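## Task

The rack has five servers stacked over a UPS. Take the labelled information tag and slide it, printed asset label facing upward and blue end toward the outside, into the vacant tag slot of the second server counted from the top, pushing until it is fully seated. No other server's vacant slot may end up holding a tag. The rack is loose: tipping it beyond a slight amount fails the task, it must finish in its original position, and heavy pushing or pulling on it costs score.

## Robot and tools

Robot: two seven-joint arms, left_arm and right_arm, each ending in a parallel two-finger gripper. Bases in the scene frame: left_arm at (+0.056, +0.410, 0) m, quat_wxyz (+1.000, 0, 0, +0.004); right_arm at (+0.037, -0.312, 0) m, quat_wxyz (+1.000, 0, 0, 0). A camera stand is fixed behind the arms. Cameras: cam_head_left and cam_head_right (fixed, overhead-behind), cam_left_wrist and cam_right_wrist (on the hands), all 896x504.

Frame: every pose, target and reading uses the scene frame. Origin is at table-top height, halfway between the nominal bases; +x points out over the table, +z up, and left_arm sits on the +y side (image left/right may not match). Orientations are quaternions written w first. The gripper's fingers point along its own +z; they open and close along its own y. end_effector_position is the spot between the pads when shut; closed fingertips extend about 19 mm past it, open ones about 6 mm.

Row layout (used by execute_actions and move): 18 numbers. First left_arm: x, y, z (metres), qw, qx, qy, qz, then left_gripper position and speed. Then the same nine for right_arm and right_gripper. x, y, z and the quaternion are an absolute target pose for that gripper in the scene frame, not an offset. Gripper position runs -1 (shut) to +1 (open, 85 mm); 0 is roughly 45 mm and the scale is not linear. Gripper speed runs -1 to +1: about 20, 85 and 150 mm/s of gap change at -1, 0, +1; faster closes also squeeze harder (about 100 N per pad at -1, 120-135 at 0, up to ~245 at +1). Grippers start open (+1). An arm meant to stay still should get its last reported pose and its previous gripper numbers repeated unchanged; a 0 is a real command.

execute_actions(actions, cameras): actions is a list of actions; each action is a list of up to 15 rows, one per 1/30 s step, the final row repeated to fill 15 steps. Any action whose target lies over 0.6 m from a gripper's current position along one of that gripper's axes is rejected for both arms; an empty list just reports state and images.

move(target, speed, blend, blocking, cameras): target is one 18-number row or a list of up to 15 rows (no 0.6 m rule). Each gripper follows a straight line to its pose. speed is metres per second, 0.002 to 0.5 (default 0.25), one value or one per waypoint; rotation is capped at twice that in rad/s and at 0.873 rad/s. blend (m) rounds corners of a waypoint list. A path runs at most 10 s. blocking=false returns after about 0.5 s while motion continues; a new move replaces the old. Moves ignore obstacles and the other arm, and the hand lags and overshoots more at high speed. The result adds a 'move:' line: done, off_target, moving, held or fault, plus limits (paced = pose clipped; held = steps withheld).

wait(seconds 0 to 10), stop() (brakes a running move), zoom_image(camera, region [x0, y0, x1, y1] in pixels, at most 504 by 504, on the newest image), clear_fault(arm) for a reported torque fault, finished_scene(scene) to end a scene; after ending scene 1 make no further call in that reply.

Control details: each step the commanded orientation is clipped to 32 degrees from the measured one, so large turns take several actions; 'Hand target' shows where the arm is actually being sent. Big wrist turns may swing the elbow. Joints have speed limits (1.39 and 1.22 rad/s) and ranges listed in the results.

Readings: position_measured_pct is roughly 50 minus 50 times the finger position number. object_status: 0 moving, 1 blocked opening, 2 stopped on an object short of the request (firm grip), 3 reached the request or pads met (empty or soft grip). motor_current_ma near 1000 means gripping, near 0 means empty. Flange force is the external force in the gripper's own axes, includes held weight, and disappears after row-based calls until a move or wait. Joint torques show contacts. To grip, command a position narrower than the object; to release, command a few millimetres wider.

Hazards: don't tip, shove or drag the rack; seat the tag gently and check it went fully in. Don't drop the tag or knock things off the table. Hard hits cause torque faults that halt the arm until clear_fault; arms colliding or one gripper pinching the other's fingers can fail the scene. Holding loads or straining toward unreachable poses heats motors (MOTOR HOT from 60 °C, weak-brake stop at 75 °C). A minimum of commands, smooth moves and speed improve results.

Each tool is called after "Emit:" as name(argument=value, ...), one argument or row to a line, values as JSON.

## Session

Emit:
execute_actions(
  actions=[],
)

Emit:
zoom_image(
  camera="cam_head_left",
  region=[300, 240, 660, 440],
)

Emit:
zoom_image(
  camera="cam_head_right",
  region=[320, 130, 560, 270],
)

Scene clock: 0.00 s.
left_arm: end_effector_position=(+0.0803, -0.0232, +0.3764) position_measured_pct=0.0 object_status=3 motor_current_ma=0 end_effector_quat_wxyz=(+0.045, +0.833, +0.277, +0.477) | right_arm: end_effector_position=(+0.6544, -0.0815, +0.2032) position_measured_pct=0.0 object_status=3 motor_current_ma=0 end_effector_quat_wxyz=(-0.552, +0.653, +0.150, +0.496)
Joint positions: left_arm=[1.93 0.608 0.077 1.241 -0.838 1.923 1.036] | right_arm=[0.247 1.134 -0.322 1.726 -1.912 1.293 0.784]
Joint velocities: within noise
Joint torques (N m): no reading
Motor temperatures (°C): left_arm=[29 29 28 30 39 34 45] | right_arm=[32 30 26 26 35 43 46]
Flange force (N): no reading
Hand target: left_arm +0.0803, -0.0232, +0.3764; +0.045, +0.833, +0.277, +0.477 | right_arm +0.6544, -0.0815, +0.2032; -0.552, +0.653, +0.150, +0.496
Tool commands: left_gripper/position=+1.0 left_gripper/speed=+1.0 right_gripper/position=+1.0 right_gripper/speed=+1.0
camera_calibration:
cam_left_wrist: T_world_to_cam=[[0.429931, -0.833912, 0.346049, -0.180315], [-0.386284, -0.516325, -0.764325, 0.362965], [0.816054, 0.194934, -0.544111, 0.290634], [0, 0, 0, 1]] pos_world=[-0.0194422, -0.0196133, 0.497958]
cam_right_wrist: T_world_to_cam=[[0.744321, -0.316303, -0.588165, -0.390388], [-0.492136, 0.335549, -0.803249, 0.567098], [0.451429, 0.887332, 0.0940919, -0.0924295], [0, 0, 0, 1]] pos_world=[0.611389, -0.231755, 0.234605]

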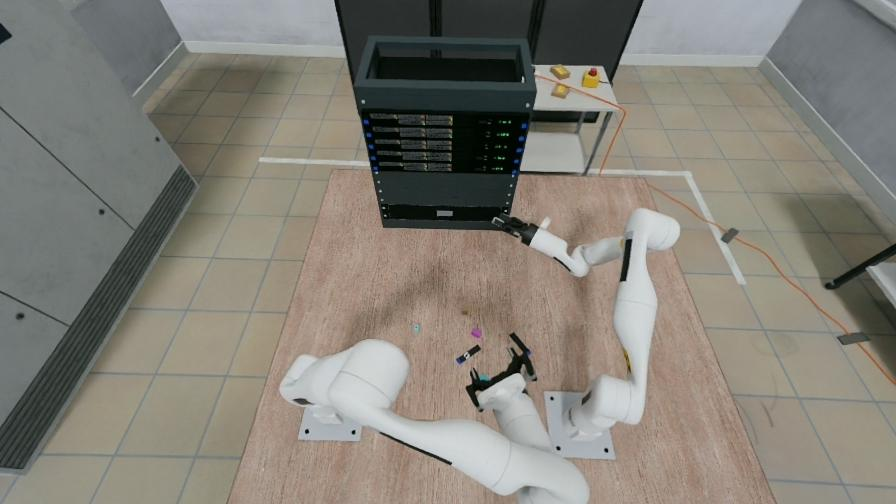

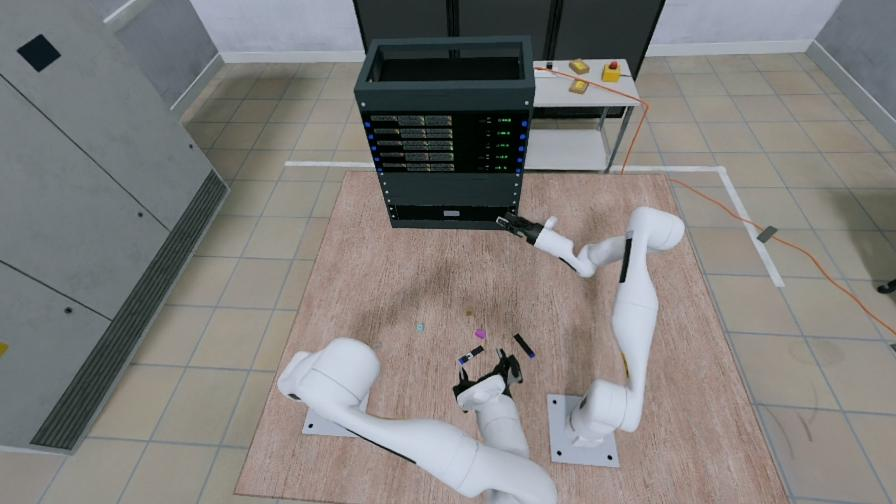

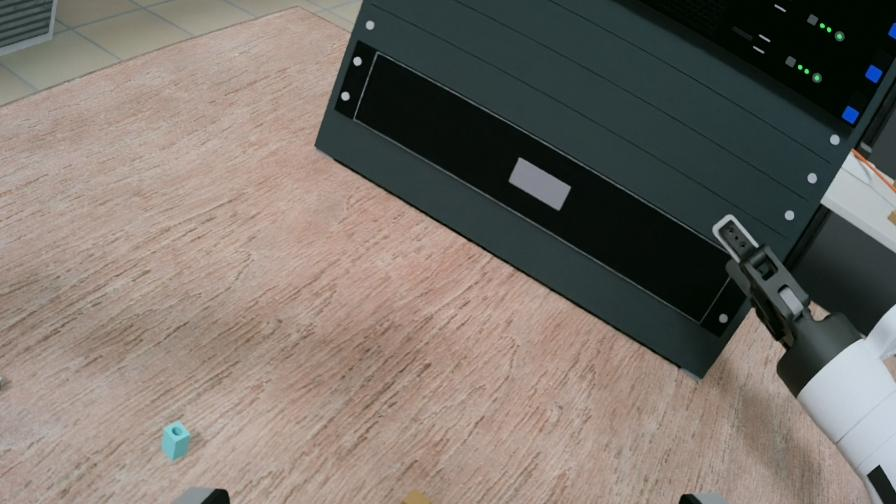

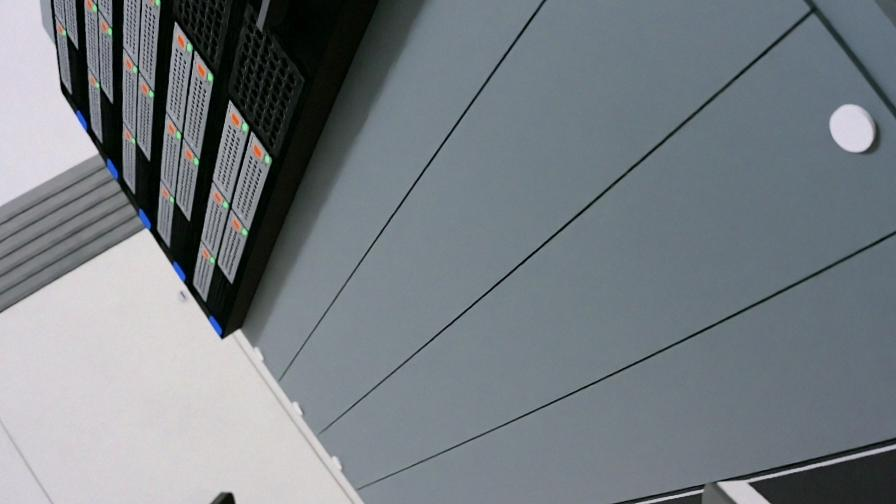

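Scaled by 1.400.

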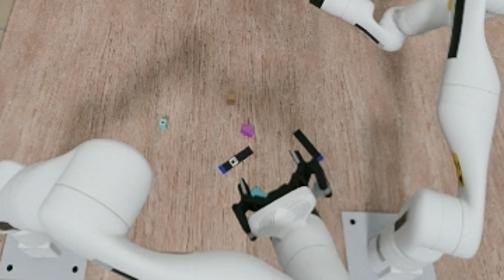

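Scaled by 2.100.

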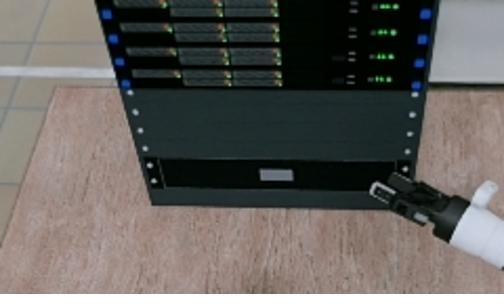

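Emit:
move(
  target=[
    [0.18,0.08,0.30,0,0.8829,-0.4695,0,-0.3,0,0.52,-0.15,0.32,-0.552,0.653,0.150,0.496,-0.3,0],
    [0.22,0.049,0.16,0,0.8829,-0.4695,0,-0.3,0,0.456,-0.08,0.45,0.6124,-0.6124,0.3536,-0.3536,-0.3,0],
  ],
  speed=0.25,
)

Scene clock: 72.00 s.
left_arm: end_effector_position=(+0.2200, +0.0490, +0.1600) position_measured_pct=64.9 object_status=3 motor_current_ma=0 end_effector_quat_wxyz=(+0.000, +0.883, -0.470, +0.000) | right_arm: end_effector_position=(+0.4560, -0.0800, +0.4500) position_measured_pct=64.9 object_status=3 motor_current_ma=0 end_effector_quat_wxyz=(+0.612, -0.612, +0.354, -0.354)
Joint positions: left_arm=[1.1 0.381 -0.014 1.896 0.007 0.864 -1.475] | right_arm=[0.231 -0.025 -0.804 2.538 -3.203 0.95 0.018]
Joint velocities: within noise
Joint torques (N m): left_arm=[1.08 -14.99 1.33 -7.92 0.09 -0.03 -0.13] | right_arm=[-0.5 -6.12 0.66 -8.29 0.27 3.3 0.14]
Motor temperatures (°C): left_arm=[29 30 28 31 39 34 45] | right_arm=[32 32 26 26 35 43 46]
Flange force (N): left_arm=[-2.0 -2.8 1.9] | right_arm=no reading
Hand target: left_arm +0.2200, +0.0490, +0.1600; +0.000, +0.883, -0.470, +0.000 | right_arm +0.4560, -0.0800, +0.4500; +0.612, -0.612, +0.354, -0.354
Off the commanded pose: left_arm 0.000 m, 0 deg | right_arm 0.000 m, 0 deg.
move: done
camera_calibration:
cam_left_wrist: T_world_to_cam=[[-0.821079, -0.570762, -0.00781472, 0.213635], [-0.57079, 0.821094, 0.00175741, 0.141402], [0.00541356, 0.00590353, -0.999968, 0.305263], [0, 0, 0, 1]] pos_world=[0.25447, 0.00402789, 0.306674]
cam_right_wrist: T_world_to_cam=[[0.0103815, 0.0326906, -0.999412, 0.450717], [-0.523692, 0.851613, 0.0224162, 0.351258], [0.851844, 0.523151, 0.0259608, -0.208433], [0, 0, 0, 1]] pos_world=[0.356824, -0.204828, 0.447989]

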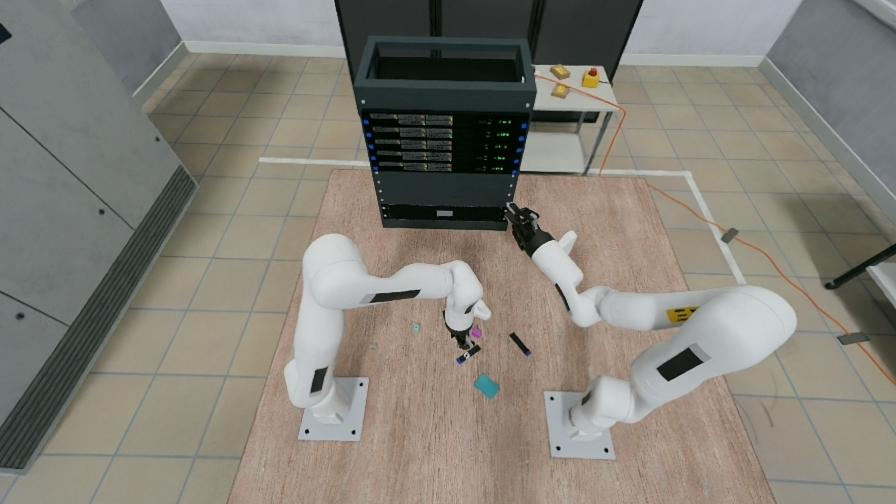

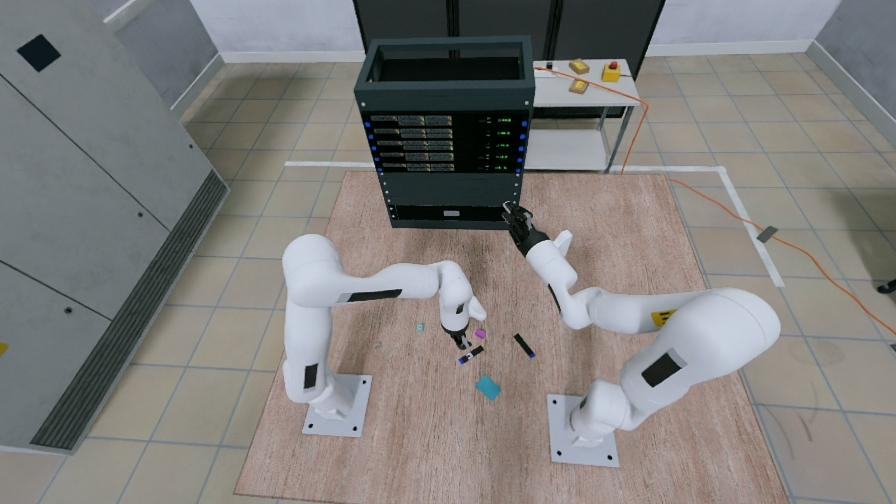

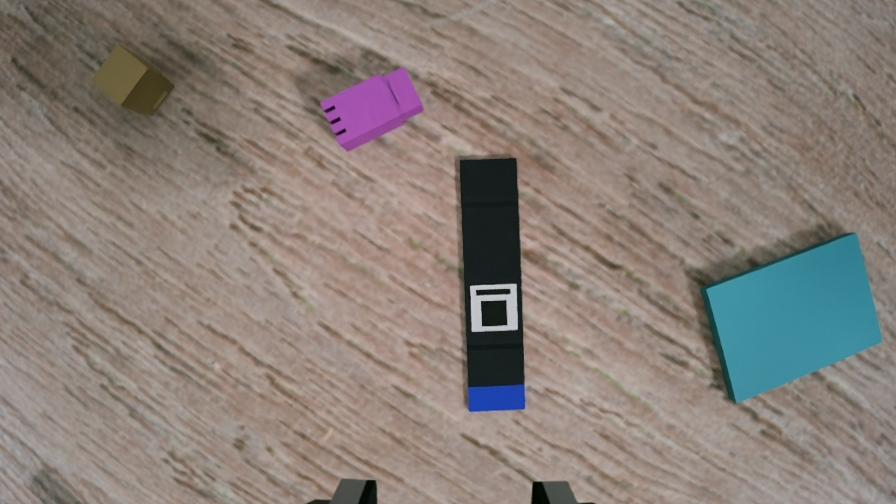

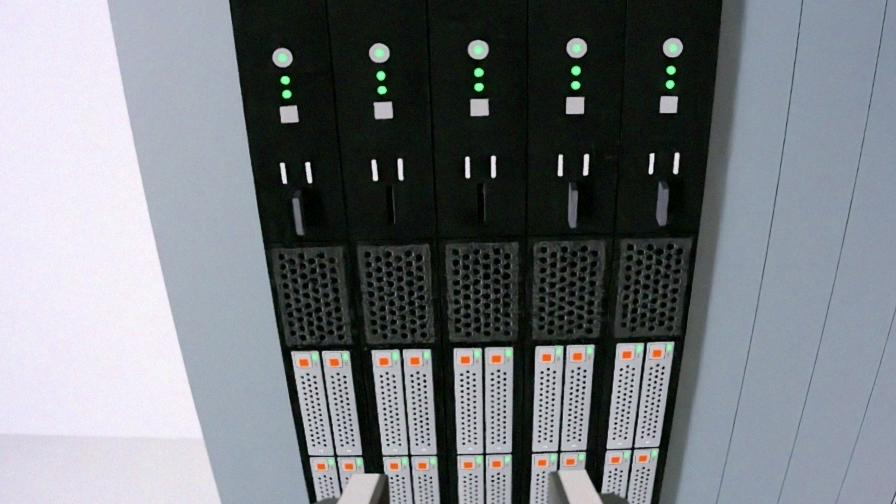

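Emit:
move(
  target=[
    [0.2408,-0.0055,0.10,0,0.8910,-0.4540,0,-0.3,0,0.456,-0.080,0.45,0.6124,-0.6124,0.3536,-0.3536,-0.3,0],
    [0.2408,-0.0055,0.03,0,0.8910,-0.4540,0,-0.3,0,0.456,-0.080,0.45,0.6124,-0.6124,0.3536,-0.3536,-0.3,0],
  ],
  speed=[0.2,0.06],
  cameras=["cam_left_wrist"],
)

Scene clock: 123.73 s.
left_arm: end_effector_position=(+0.2408, -0.0055, +0.0300) position_measured_pct=64.9 object_status=3 motor_current_ma=0 end_effector_quat_wxyz=(+0.000, +0.891, -0.454, +0.000) | right_arm: end_effector_position=(+0.4560, -0.0800, +0.4500) position_measured_pct=64.9 object_status=3 motor_current_ma=0 end_effector_quat_wxyz=(+0.612, -0.612, +0.354, -0.354)
Joint positions: left_arm=[1.116 0.719 -0.017 1.826 0.02 0.597 -1.434] | right_arm=[0.231 -0.025 -0.804 2.538 -3.203 0.95 0.018]
Joint velocities: within noise
Joint torques (N m): left_arm=[1.11 -19.06 1.47 -6.1 0.12 -0.04 -0.13] | right_arm=[-0.33 -6.11 0.67 -8.24 0.27 3.31 0.13]
Motor temperatures (°C): left_arm=[29 30 28 31 39 34 45] | right_arm=[32 31 26 26 35 43 46]
Flange force (N): left_arm=[-2.4 -2.7 1.0] | right_arm=no reading
Hand target: left_arm +0.2408, -0.0055, +0.0300; +0.000, +0.891, -0.454, +0.000 | right_arm +0.4560, -0.0800, +0.4500; +0.612, -0.612, +0.354, -0.354
Off the commanded pose: left_arm 0.000 m, 0 deg | right_arm 0.000 m, 0 deg.
move: done
camera_calibration:
cam_left_wrist: T_world_to_cam=[[-0.800573, -0.599184, -0.00784351, 0.193526], [-0.599213, 0.800587, 0.00185788, 0.204918], [0.0051662, 0.00618731, -0.999968, 0.175543], [0, 0, 0, 1]] pos_world=[0.276815, -0.049183, 0.176674]
Images, in order (width x height): cam_left_wrist 896x504.

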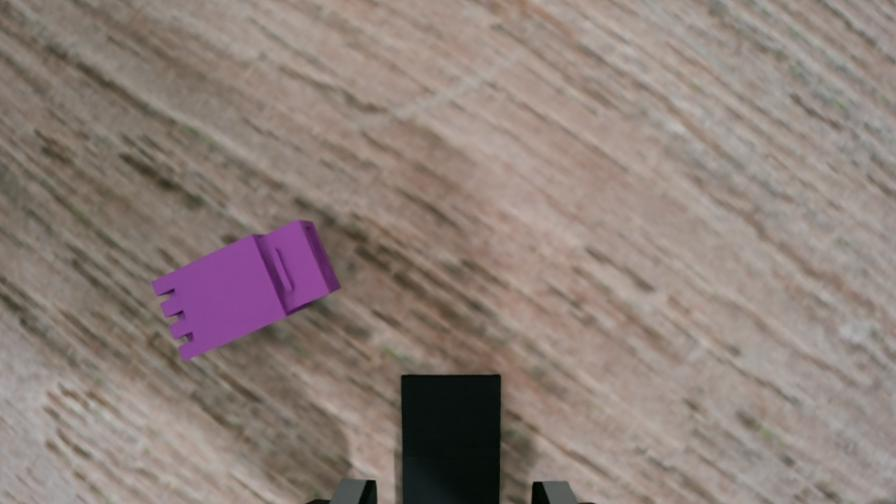

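Emit:
move(
  target=[
    [0.2408,-0.0055,0.0215,0,0.8910,-0.4540,0,-0.3,0,0.456,-0.080,0.45,0.6124,-0.6124,0.3536,-0.3536,-0.3,0],
    [0.2408,-0.0055,0.0210,0,0.8910,-0.4540,0,-0.7,-1,0.456,-0.080,0.45,0.6124,-0.6124,0.3536,-0.3536,-0.3,0],
  ],
  speed=[0.03,0.01],
  cameras=["cam_left_wrist"],
)

Scene clock: 135.37 s.
left_arm: end_effector_position=(+0.2408, -0.0055, +0.0210) position_measured_pct=79.2 object_status=0 motor_current_ma=1000 end_effector_quat_wxyz=(+0.000, +0.891, -0.454, +0.000) | right_arm: end_effector_position=(+0.4560, -0.0800, +0.4500) position_measured_pct=64.9 object_status=3 motor_current_ma=0 end_effector_quat_wxyz=(+0.612, -0.612, +0.354, -0.354)
Joint positions: left_arm=[1.116 0.737 -0.017 1.829 0.021 0.575 -1.435] | right_arm=[0.231 -0.025 -0.804 2.538 -3.203 0.95 0.018]
Joint velocities: within noise
Joint torques (N m): left_arm=[2.14 -8.8 2.56 -4.44 0.6 -1.52 -0.12] | right_arm=[-0.39 -6.07 0.69 -8.22 0.31 3.27 0.11]
Motor temperatures (°C): left_arm=[29 30 28 31 39 34 45] | right_arm=[32 31 26 26 35 43 46]
Flange force (N): left_arm=[-7.2 -6.0 -24.7] | right_arm=no reading
Hand target: left_arm +0.2408, -0.0055, +0.0210; +0.000, +0.891, -0.454, +0.000 | right_arm +0.4560, -0.0800, +0.4500; +0.612, -0.612, +0.354, -0.354
Off the commanded pose: left_arm 0.000 m, 0 deg | right_arm 0.000 m, 0 deg.
move: done
camera_calibration:
cam_left_wrist: T_world_to_cam=[[-0.800572, -0.599186, -0.0077836, 0.193446], [-0.599214, 0.800587, 0.00177782, 0.204948], [0.00516621, 0.00608731, -0.999968, 0.166638], [0, 0, 0, 1]] pos_world=[0.276815, -0.049183, 0.167774]
Images, in order (width x height): cam_left_wrist 896x504.

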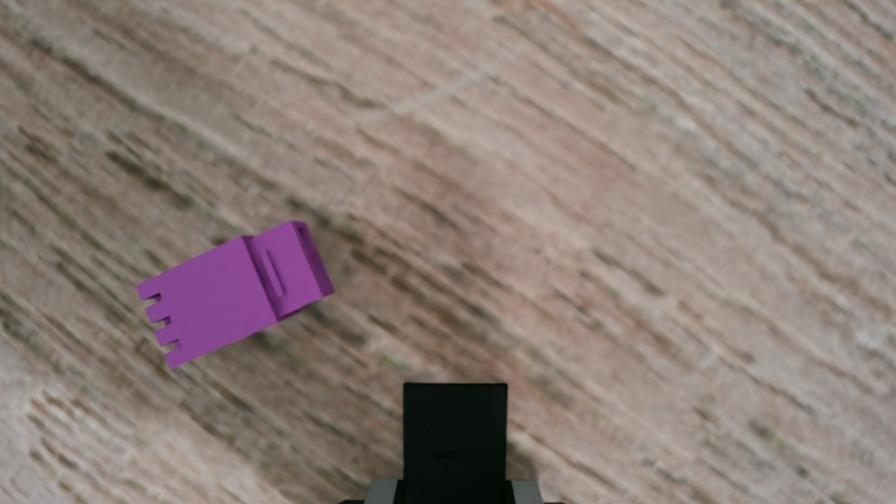

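Emit:
move(
  target=[
    [0.2408,-0.0055,0.03,0,0.8910,-0.4540,0,-0.7,-1,0.456,-0.080,0.45,0.6124,-0.6124,0.3536,-0.3536,-0.3,0],
    [0.2408,0.02,0.2,0,0.8910,-0.4540,0,-0.7,-1,0.456,-0.080,0.45,0.6124,-0.6124,0.3536,-0.3536,-0.3,0],
    [0.45,0.18,0.43,0.7071,0.7071,0,0,-0.7,-1,0.456,-0.080,0.45,0.6124,-0.6124,0.3536,-0.3536,-0.3,0],
    [0.587,0.038,0.45,0.7071,0.7071,0,0,-0.7,-1,0.456,-0.080,0.45,0.6124,-0.6124,0.3536,-0.3536,-0.3,0],
  ],
  speed=[0.06,0.2,0.3,0.2],
  blend=[0,0.04,0.03,0],
)

Scene clock: 149.70 s.
left_arm: end_effector_position=(+0.5870, +0.0380, +0.4500) position_measured_pct=79.2 object_status=2 motor_current_ma=1000 end_effector_quat_wxyz=(+0.707, +0.707, +0.000, +0.000) | right_arm: end_effector_position=(+0.4560, -0.0800, +0.4500) position_measured_pct=64.9 object_status=3 motor_current_ma=0 end_effector_quat_wxyz=(+0.612, -0.612, +0.354, -0.354)
Joint positions: left_arm=[0.121 0.681 -0.079 1.431 1.64 1.552 -2.11] | right_arm=[0.231 -0.025 -0.804 2.538 -3.203 0.95 0.018]
Joint velocities: within noise
Joint torques (N m): left_arm=[1.13 -21.65 2.87 -8.85 2.65 1.5 -0.18] | right_arm=[-0.43 -6.09 0.68 -8.23 0.26 3.31 0.1]
Motor temperatures (°C): left_arm=[29 30 28 31 39 34 45] | right_arm=[32 31 26 26 35 43 46]
Flange force (N): left_arm=[-1.9 -1.2 -2.6] | right_arm=no reading
Hand target: left_arm +0.5870, +0.0380, +0.4500; +0.707, +0.707, +0.000, +0.000 | right_arm +0.4560, -0.0800, +0.4500; +0.612, -0.612, +0.354, -0.354
Off the commanded pose: left_arm 0.000 m, 0 deg | right_arm 0.000 m, 0 deg.
move: done
camera_calibration:
cam_left_wrist: T_world_to_cam=[[0.0141641, -0.00788575, 0.999869, -0.454216], [-0.999898, 0.00174979, 0.0141783, 0.636849], [-0.00186137, -0.999967, -0.00786016, 0.189377], [0, 0, 0, 1]] pos_world=[0.64357, 0.184674, 0.446615]
cam_right_wrist: T_world_to_cam=[[0.0104372, 0.0326025, -0.999414, 0.45068], [-0.523574, 0.851688, 0.0223156, 0.351277], [0.851916, 0.523034, 0.0259591, -0.208481], [0, 0, 0, 1]] pos_world=[0.356824, -0.204829, 0.447989]

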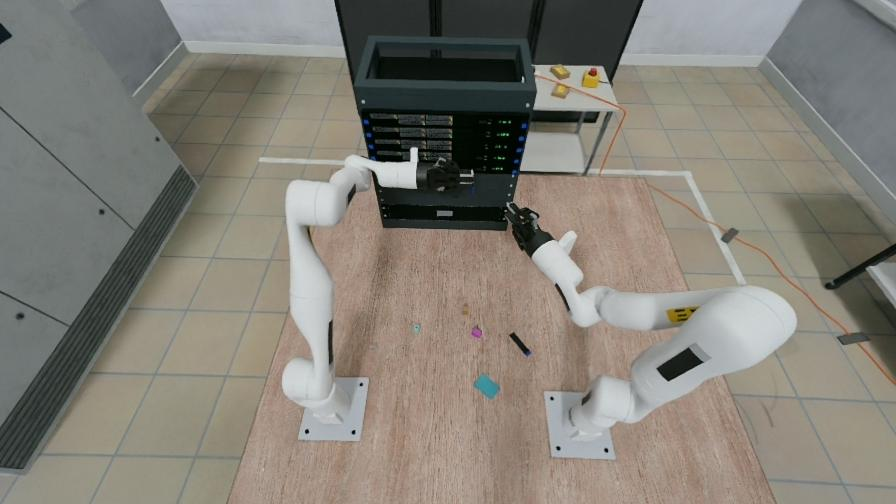

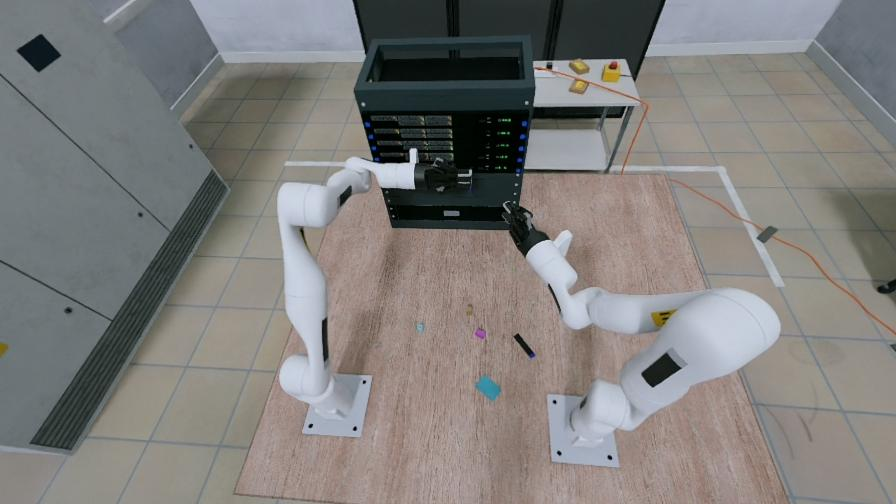

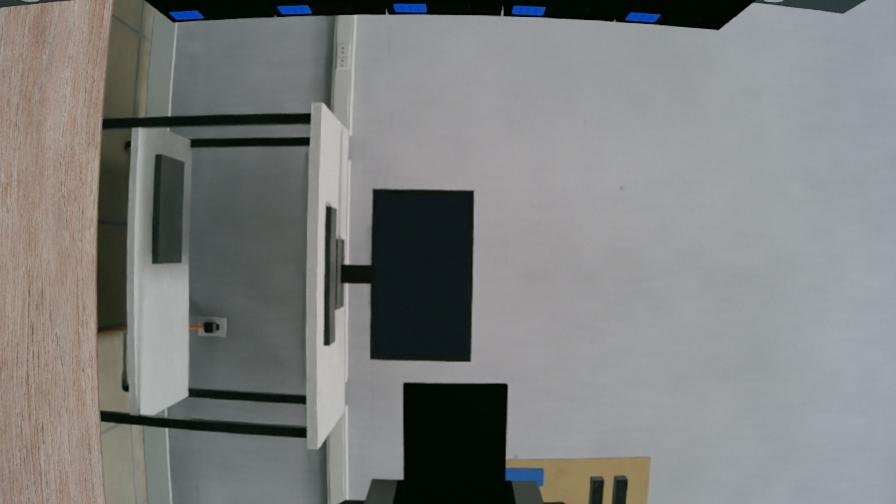

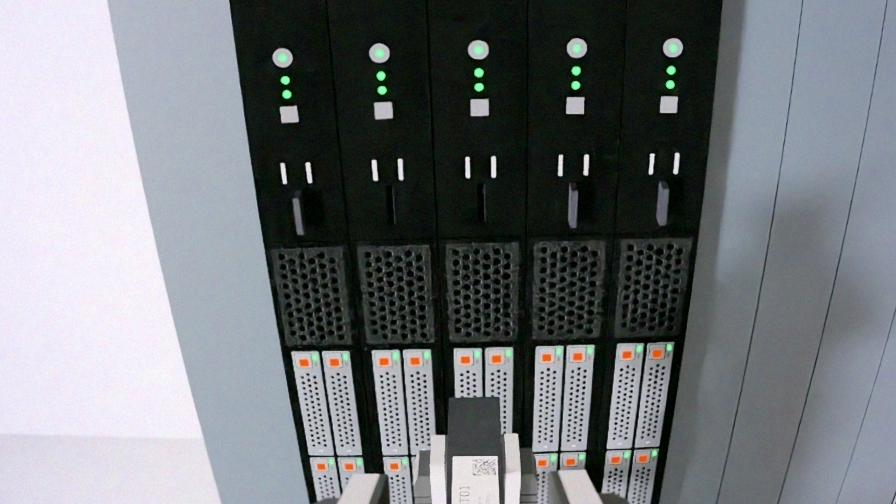

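Emit:
move(
  target=[0.587,0.038,0.45,0.7071,0.7071,0,0,-0.7,-1,0.491,-0.014,0.45,0.6124,-0.6124,0.3536,-0.3536,-0.3,0],
  speed=0.12,
  cameras=["cam_right_wrist"],
)

Scene clock: 165.33 s.
left_arm: end_effector_position=(+0.5870, +0.0380, +0.4500) position_measured_pct=79.2 object_status=2 motor_current_ma=1000 end_effector_quat_wxyz=(+0.707, +0.707, +0.000, +0.000) | right_arm: end_effector_position=(+0.4910, -0.0140, +0.4500) position_measured_pct=64.9 object_status=3 motor_current_ma=0 end_effector_quat_wxyz=(+0.612, -0.612, +0.354, -0.354)
Joint positions: left_arm=[0.121 0.681 -0.079 1.431 1.64 1.552 -2.11] | right_arm=[0.054 0.179 -0.902 2.377 -3.519 0.997 0.359]
Joint velocities: within noise
Joint torques (N m): left_arm=[1.09 -21.66 2.9 -8.99 2.59 1.49 -0.18] | right_arm=[-0.35 -9.62 -0.54 -8.18 1.11 3.06 0.12]
Motor temperatures (°C): left_arm=[29 30 28 31 39 34 45] | right_arm=[32 31 26 27 35 43 46]
Flange force (N): left_arm=[-2.4 -1.4 -2.6] | right_arm=[0.1 -0.5 0.6]
Hand target: left_arm +0.5870, +0.0380, +0.4500; +0.707, +0.707, +0.000, +0.000 | right_arm +0.4910, -0.0140, +0.4500; +0.612, -0.612, +0.354, -0.354
Off the commanded pose: left_arm 0.000 m, 0 deg | right_arm 0.000 m, 0 deg.
move: done
camera_calibration:
cam_right_wrist: T_world_to_cam=[[0.0104372, 0.0326025, -0.999414, 0.448163], [-0.523574, 0.851688, 0.0223156, 0.31339], [0.851916, 0.523034, 0.0259591, -0.272818], [0, 0, 0, 1]] pos_world=[0.391824, -0.138829, 0.447989]
Images, in order (width x height): cam_right_wrist 896x504.

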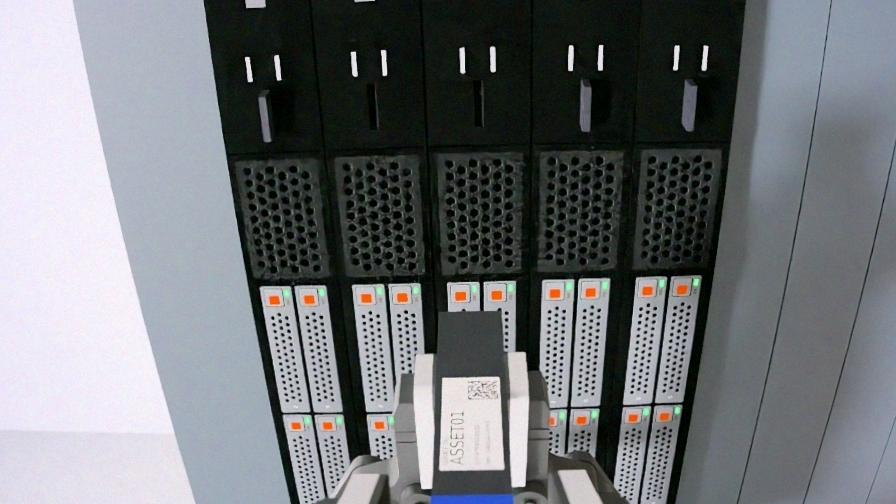

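Emit:
move(
  target=[0.587,0.038,0.45,0.7071,0.7071,0,0,-0.7,-1,0.526,0.006,0.45,0.6124,-0.6124,0.3536,-0.3536,-0.3,0],
  speed=0.06,
  cameras=["cam_right_wrist","cam_left_wrist"],
)

Scene clock: 182.17 s.
left_arm: end_effector_position=(+0.5870, +0.0380, +0.4500) position_measured_pct=79.2 object_status=2 motor_current_ma=1000 end_effector_quat_wxyz=(+0.707, +0.707, +0.000, +0.000) | right_arm: end_effector_position=(+0.5260, +0.0060, +0.4500) position_measured_pct=64.9 object_status=3 motor_current_ma=0 end_effector_quat_wxyz=(+0.612, -0.612, +0.354, -0.354)
Joint positions: left_arm=[0.121 0.681 -0.079 1.431 1.64 1.552 -2.11] | right_arm=[0.019 0.279 -0.88 2.27 -3.518 0.984 0.441]
Joint velocities: within noise
Joint torques (N m): left_arm=[1.09 -21.66 2.88 -9.04 2.59 1.48 -0.16] | right_arm=[-0.45 -11.58 -1.21 -8.44 1.28 2.97 0.12]
Motor temperatures (°C): left_arm=[29 31 28 31 39 34 45] | right_arm=[32 31 26 27 35 43 46]
Flange force (N): left_arm=[-2.7 -1.5 -2.7] | right_arm=[1.0 -0.8 0.0]
Hand target: left_arm +0.5870, +0.0380, +0.4500; +0.707, +0.707, +0.000, +0.000 | right_arm +0.5260, +0.0060, +0.4500; +0.612, -0.612, +0.354, -0.354
Off the commanded pose: left_arm 0.000 m, 0 deg | right_arm 0.000 m, 0 deg.
move: done
camera_calibration:
cam_left_wrist: T_world_to_cam=[[0.0141633, -0.00788574, 0.999869, -0.454215], [-0.999898, 0.0017498, 0.0141775, 0.636849], [-0.00186137, -0.999967, -0.00786015, 0.189377], [0, 0, 0, 1]] pos_world=[0.64357, 0.184674, 0.446615]
cam_right_wrist: T_world_to_cam=[[0.0105702, 0.0325709, -0.999414, 0.447086], [-0.523692, 0.851618, 0.0222154, 0.314769], [0.851842, 0.52315, 0.0260589, -0.313096], [0, 0, 0, 1]] pos_world=[0.426824, -0.118828, 0.44799]
Images, in order (width x height): cam_left_wrist 896x504, cam_right_wrist 896x504.

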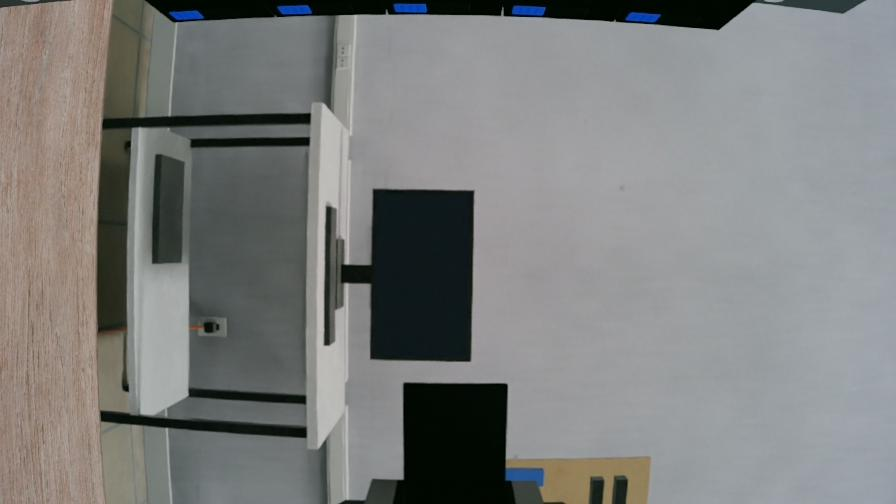

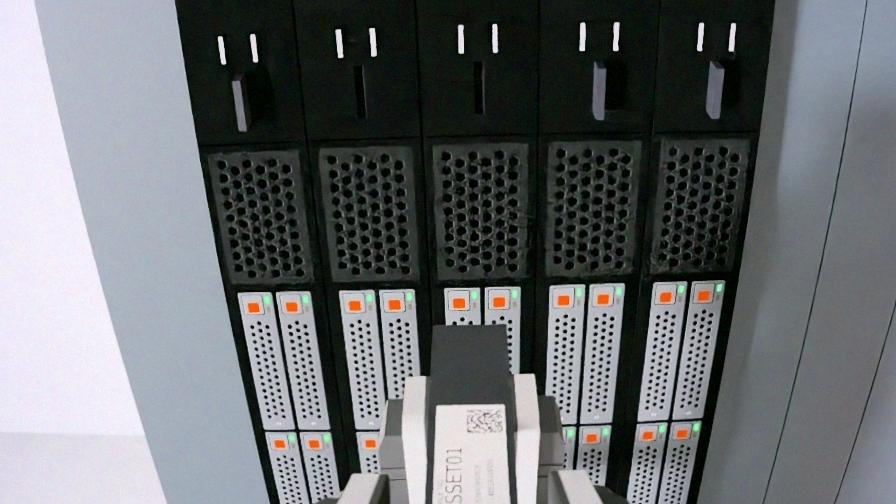

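Emit:
move(
  target=[
    [0.587,0.038,0.45,0.7071,0.7071,0,0,-0.7,-1,0.543,0.016,0.45,0.6124,-0.6124,0.3536,-0.3536,-0.3,0],
    [0.587,0.038,0.45,0.7071,0.7071,0,0,-0.7,-1,0.543,0.016,0.45,0.6124,-0.6124,0.3536,-0.3536,-0.7,-1],
  ],
  speed=0.04,
  cameras=["cam_right_wrist","cam_left_wrist"],
)

Scene clock: 195.33 s.
left_arm: end_effector_position=(+0.5870, +0.0380, +0.4500) position_measured_pct=79.2 object_status=2 motor_current_ma=1000 end_effector_quat_wxyz=(+0.707, +0.707, +0.000, +0.000) | right_arm: end_effector_position=(+0.5430, +0.0160, +0.4500) position_measured_pct=78.4 object_status=0 motor_current_ma=1000 end_effector_quat_wxyz=(+0.612, -0.612, +0.354, -0.354)
Joint positions: left_arm=[0.121 0.681 -0.079 1.431 1.64 1.552 -2.11] | right_arm=[0.001 0.323 -0.867 2.216 -3.517 0.972 0.476]
Joint velocities: within noise
Joint torques (N m): left_arm=[2.93 -21.28 3.75 -8.15 1.7 2.03 -0.15] | right_arm=[-0.12 -12.82 -1.25 -9.89 1.51 3.46 0.12]
Motor temperatures (°C): left_arm=[29 31 28 31 39 34 45] | right_arm=[32 31 26 27 35 43 46]
Flange force (N): left_arm=[0.6 0.0 -4.0] | right_arm=[0.5 0.2 -2.7]
Hand target: left_arm +0.5870, +0.0380, +0.4500; +0.707, +0.707, +0.000, +0.000 | right_arm +0.5430, +0.0160, +0.4500; +0.612, -0.612, +0.354, -0.354
Off the commanded pose: left_arm 0.000 m, 0 deg | right_arm 0.000 m, 0 deg.
move: done
camera_calibration:
cam_left_wrist: T_world_to_cam=[[0.0141633, -0.00788574, 0.999869, -0.454215], [-0.999898, 0.0017498, 0.0141775, 0.636849], [-0.00186137, -0.999967, -0.00786015, 0.189377], [0, 0, 0, 1]] pos_world=[0.64357, 0.184674, 0.446615]
cam_right_wrist: T_world_to_cam=[[0.0104372, 0.0326025, -0.999414, 0.446643], [-0.523574, 0.851688, 0.0223156, 0.315065], [0.851916, 0.523034, 0.0259591, -0.332809], [0, 0, 0, 1]] pos_world=[0.443824, -0.108829, 0.447989]
Images, in order (width x height): cam_left_wrist 896x504, cam_right_wrist 896x504.

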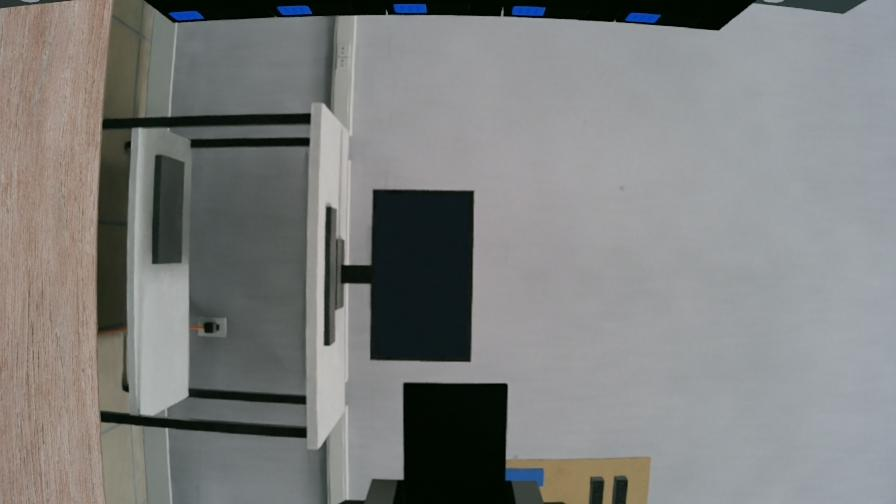

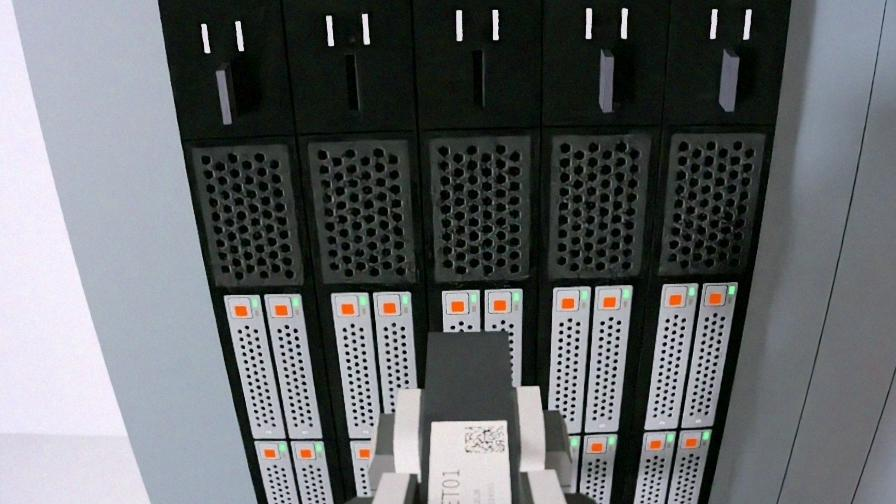

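Emit:
move(
  target=[
    [0.587,0.038,0.45,0.7071,0.7071,0,0,-0.4,0,0.543,0.016,0.45,0.6124,-0.6124,0.3536,-0.3536,-0.7,-1],
    [0.587,0.07,0.45,0.7071,0.7071,0,0,-0.4,0,0.543,0.016,0.45,0.6124,-0.6124,0.3536,-0.3536,-0.7,-1],
    [0.587,0.165,0.45,0.7071,0.7071,0,0,-0.4,0,0.543,0.016,0.45,0.6124,-0.6124,0.3536,-0.3536,-0.7,-1],
  ],
  speed=[0.1,0.06,0.2],
  cameras=["cam_right_wrist","cam_left_wrist"],
)

Emit:
move(
  target=[0.655,0.165,0.43,0.5,0.5,-0.5,0.5,-0.4,0,0.61,0.004,0.492,0,0.8660,0,0.5,-0.7,-1],
  speed=0.3,
  cameras=["cam_right_wrist","cam_left_wrist"],
)

Scene clock: 231.97 s.
left_arm: end_effector_position=(+0.5870, +0.1650, +0.4500) position_measured_pct=69.7 object_status=3 motor_current_ma=0 end_effector_quat_wxyz=(+0.707, +0.707, +0.000, +0.000) | right_arm: end_effector_position=(+0.5430, +0.0160, +0.4500) position_measured_pct=78.4 object_status=2 motor_current_ma=1000 end_effector_quat_wxyz=(+0.612, -0.612, +0.354, -0.354)
Joint positions: left_arm=[-0.086 0.685 -0.132 1.426 1.541 1.782 -2.118] | right_arm=[0.001 0.323 -0.867 2.216 -3.517 0.972 0.476]
Joint velocities: within noise
Joint torques (N m): left_arm=[1.08 -21.03 2.56 -8.28 2.55 1.49 -0.19] | right_arm=[-0.5 -12.54 -1.51 -8.46 1.38 2.97 0.09]
Motor temperatures (°C): left_arm=[29 31 28 31 39 34 45] | right_arm=[32 31 26 27 35 43 46]
Flange force (N): left_arm=[-3.2 -1.4 -2.0] | right_arm=[1.1 -1.1 0.2]
Hand target: left_arm +0.5870, +0.1650, +0.4500; +0.707, +0.707, +0.000, +0.000 | right_arm +0.5430, +0.0160, +0.4500; +0.612, -0.612, +0.354, -0.354
Off the commanded pose: left_arm 0.000 m, 0 deg | right_arm 0.000 m, 0 deg.
move: done
camera_calibration:
cam_left_wrist: T_world_to_cam=[[0.0141633, -0.00788716, 0.999869, -0.453213], [-0.999898, 0.00184979, 0.0141783, 0.636595], [-0.00196137, -0.999967, -0.00786015, 0.316437], [0, 0, 0, 1]] pos_world=[0.64357, 0.311674, 0.446615]
cam_right_wrist: T_world_to_cam=[[0.0103857, 0.0326881, -0.999412, 0.446673], [-0.523575, 0.851685, 0.0224155, 0.315021], [0.851916, 0.523034, 0.02596, -0.332809], [0, 0, 0, 1]] pos_world=[0.443824, -0.108828, 0.447989]
Images, in order (width x height): cam_left_wrist 896x504, cam_right_wrist 896x504.

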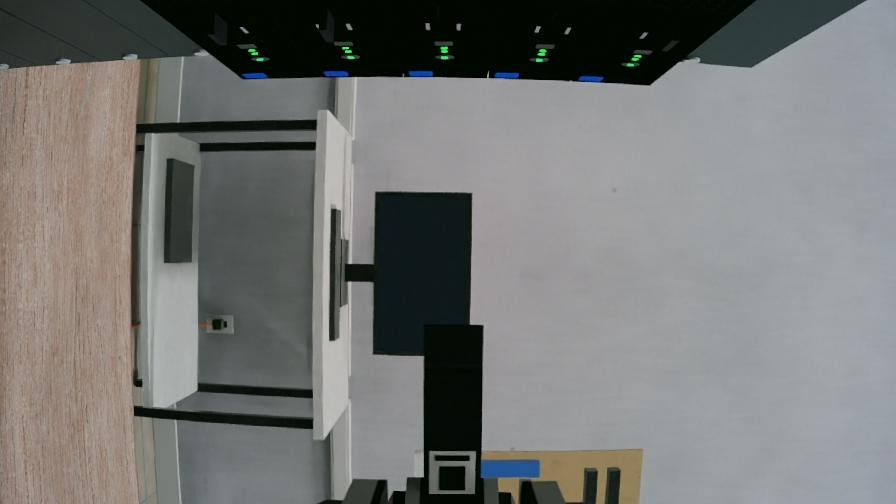

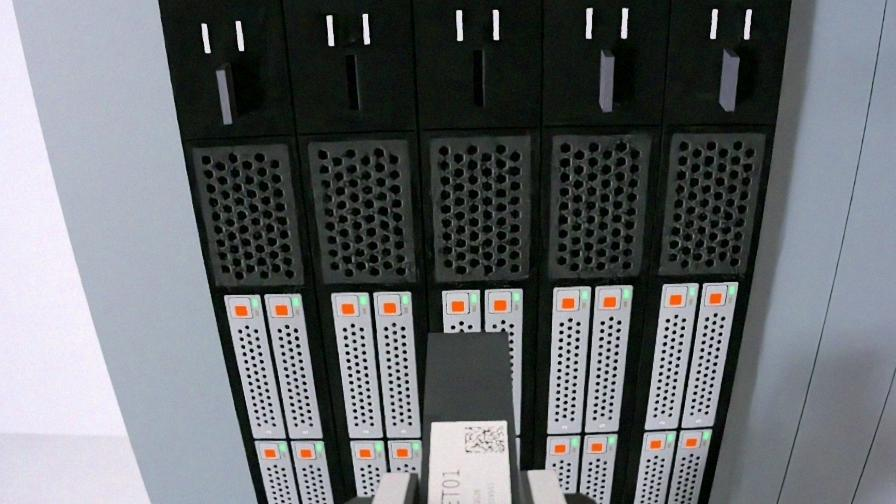

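Scene clock: 235.10 s.
left_arm: end_effector_position=(+0.6550, +0.1650, +0.4300) position_measured_pct=69.7 object_status=3 motor_current_ma=0 end_effector_quat_wxyz=(+0.500, +0.500, -0.500, +0.500) | right_arm: end_effector_position=(+0.6100, +0.0040, +0.4920) position_measured_pct=78.4 object_status=2 motor_current_ma=1000 end_effector_quat_wxyz=(+0.000, +0.866, +0.000, +0.500)
Joint positions: left_arm=[-0.081 0.856 -0.131 1.147 1.587 1.771 -3.576] | right_arm=[-0.509 0.337 -0.508 1.379 -5.1 1.036 3.346]
Joint velocities: within noise
Joint torques (N m): left_arm=[1.1 -23.97 2.92 -8.71 2.67 1.24 -0.11] | right_arm=[-0.44 -17.68 -0.3 -10.34 2.36 -0.24 0.07]
Motor temperatures (°C): left_arm=[29 31 28 31 39 34 45] | right_arm=[32 31 26 27 35 43 46]
Flange force (N): left_arm=[-1.3 3.8 -1.6] | right_arm=[0.1 0.7 1.2]
Hand target: left_arm +0.6550, +0.1650, +0.4300; +0.500, +0.500, -0.500, +0.500 | right_arm +0.6100, +0.0040, +0.4920; +0.000, +0.866, +0.000, +0.500
Off the commanded pose: left_arm 0.000 m, 0 deg | right_arm 0.000 m, 0 deg.
move: done
camera_calibration:
cam_left_wrist: T_world_to_cam=[[-0.999869, -0.00778717, 0.014164, 0.653834], [-0.0141788, 0.00185121, -0.999898, 0.495278], [0.00776015, -0.999968, -0.00196138, 0.307509], [0, 0, 0, 1]] pos_world=[0.658385, 0.311674, 0.48657]
cam_right_wrist: T_world_to_cam=[[0.0104352, -0.999414, -0.0326015, 0.0167671], [-0.523691, 0.0223122, -0.851616, 0.792771], [0.851844, 0.0259599, -0.523151, -0.1125], [0, 0, 0, 1]] pos_world=[0.510824, 0.0019893, 0.616828]
Images, in order (width x height): cam_left_wrist 896x504, cam_right_wrist 896x504.

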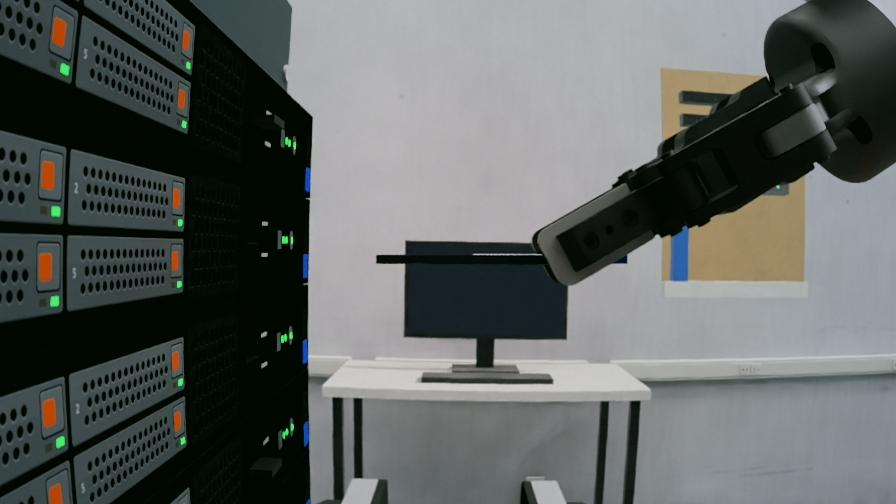

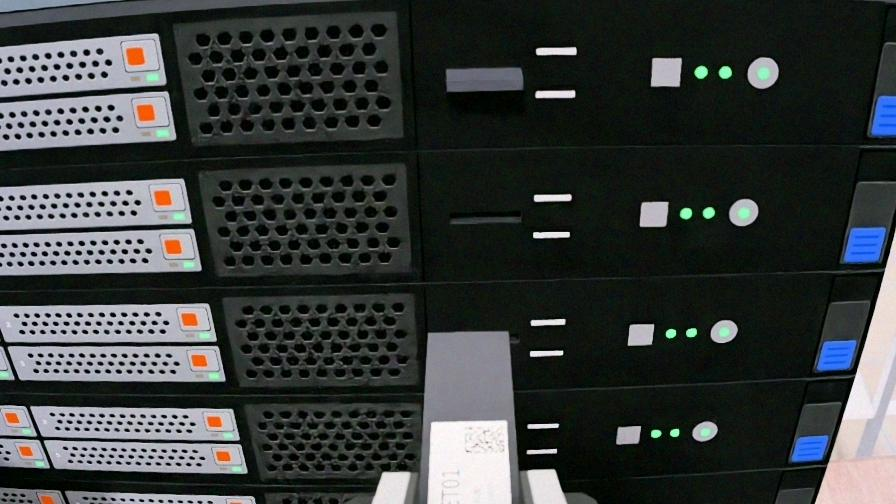

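Emit:
zoom_image(
  camera="cam_left_wrist",
  region=[190, 90, 410, 290],
)

Emit:
zoom_image(
  camera="cam_left_wrist",
  region=[360, 220, 660, 300],
)

Emit:
zoom_image(
  camera="cam_left_wrist",
  region=[190, 290, 410, 490],
)

Emit:
zoom_image(
  camera="cam_right_wrist",
  region=[380, 180, 640, 480],
)

Scaled by 2.291 from the camera's 896x504 image, which has a finer 1280x720 frame.

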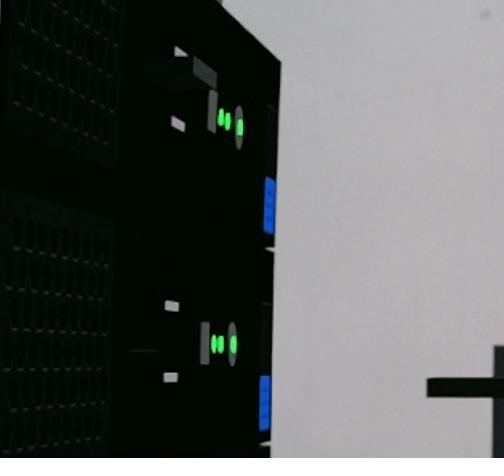

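Scaled by 1.680 from the camera's 896x504 image, which has a finer 1280x720 frame.

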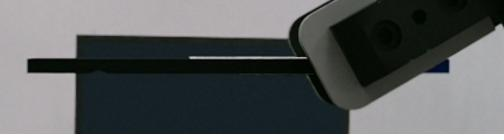

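Scaled by 2.291 from the camera's 896x504 image, which has a finer 1280x720 frame.

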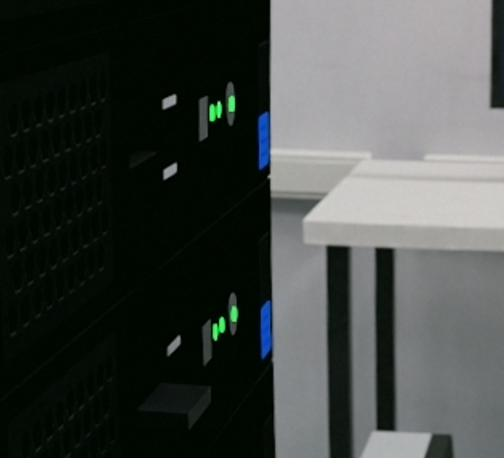

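Scaled by 1.680 from the camera's 896x504 image, which has a finer 1280x720 frame.

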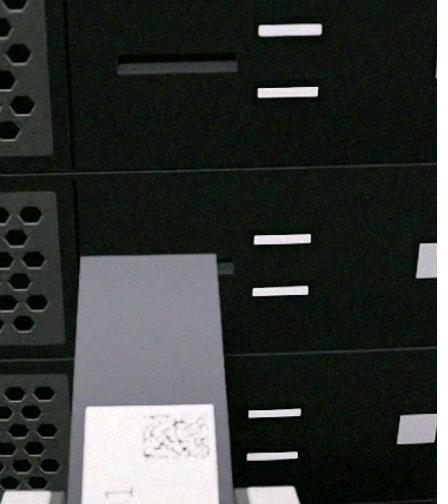

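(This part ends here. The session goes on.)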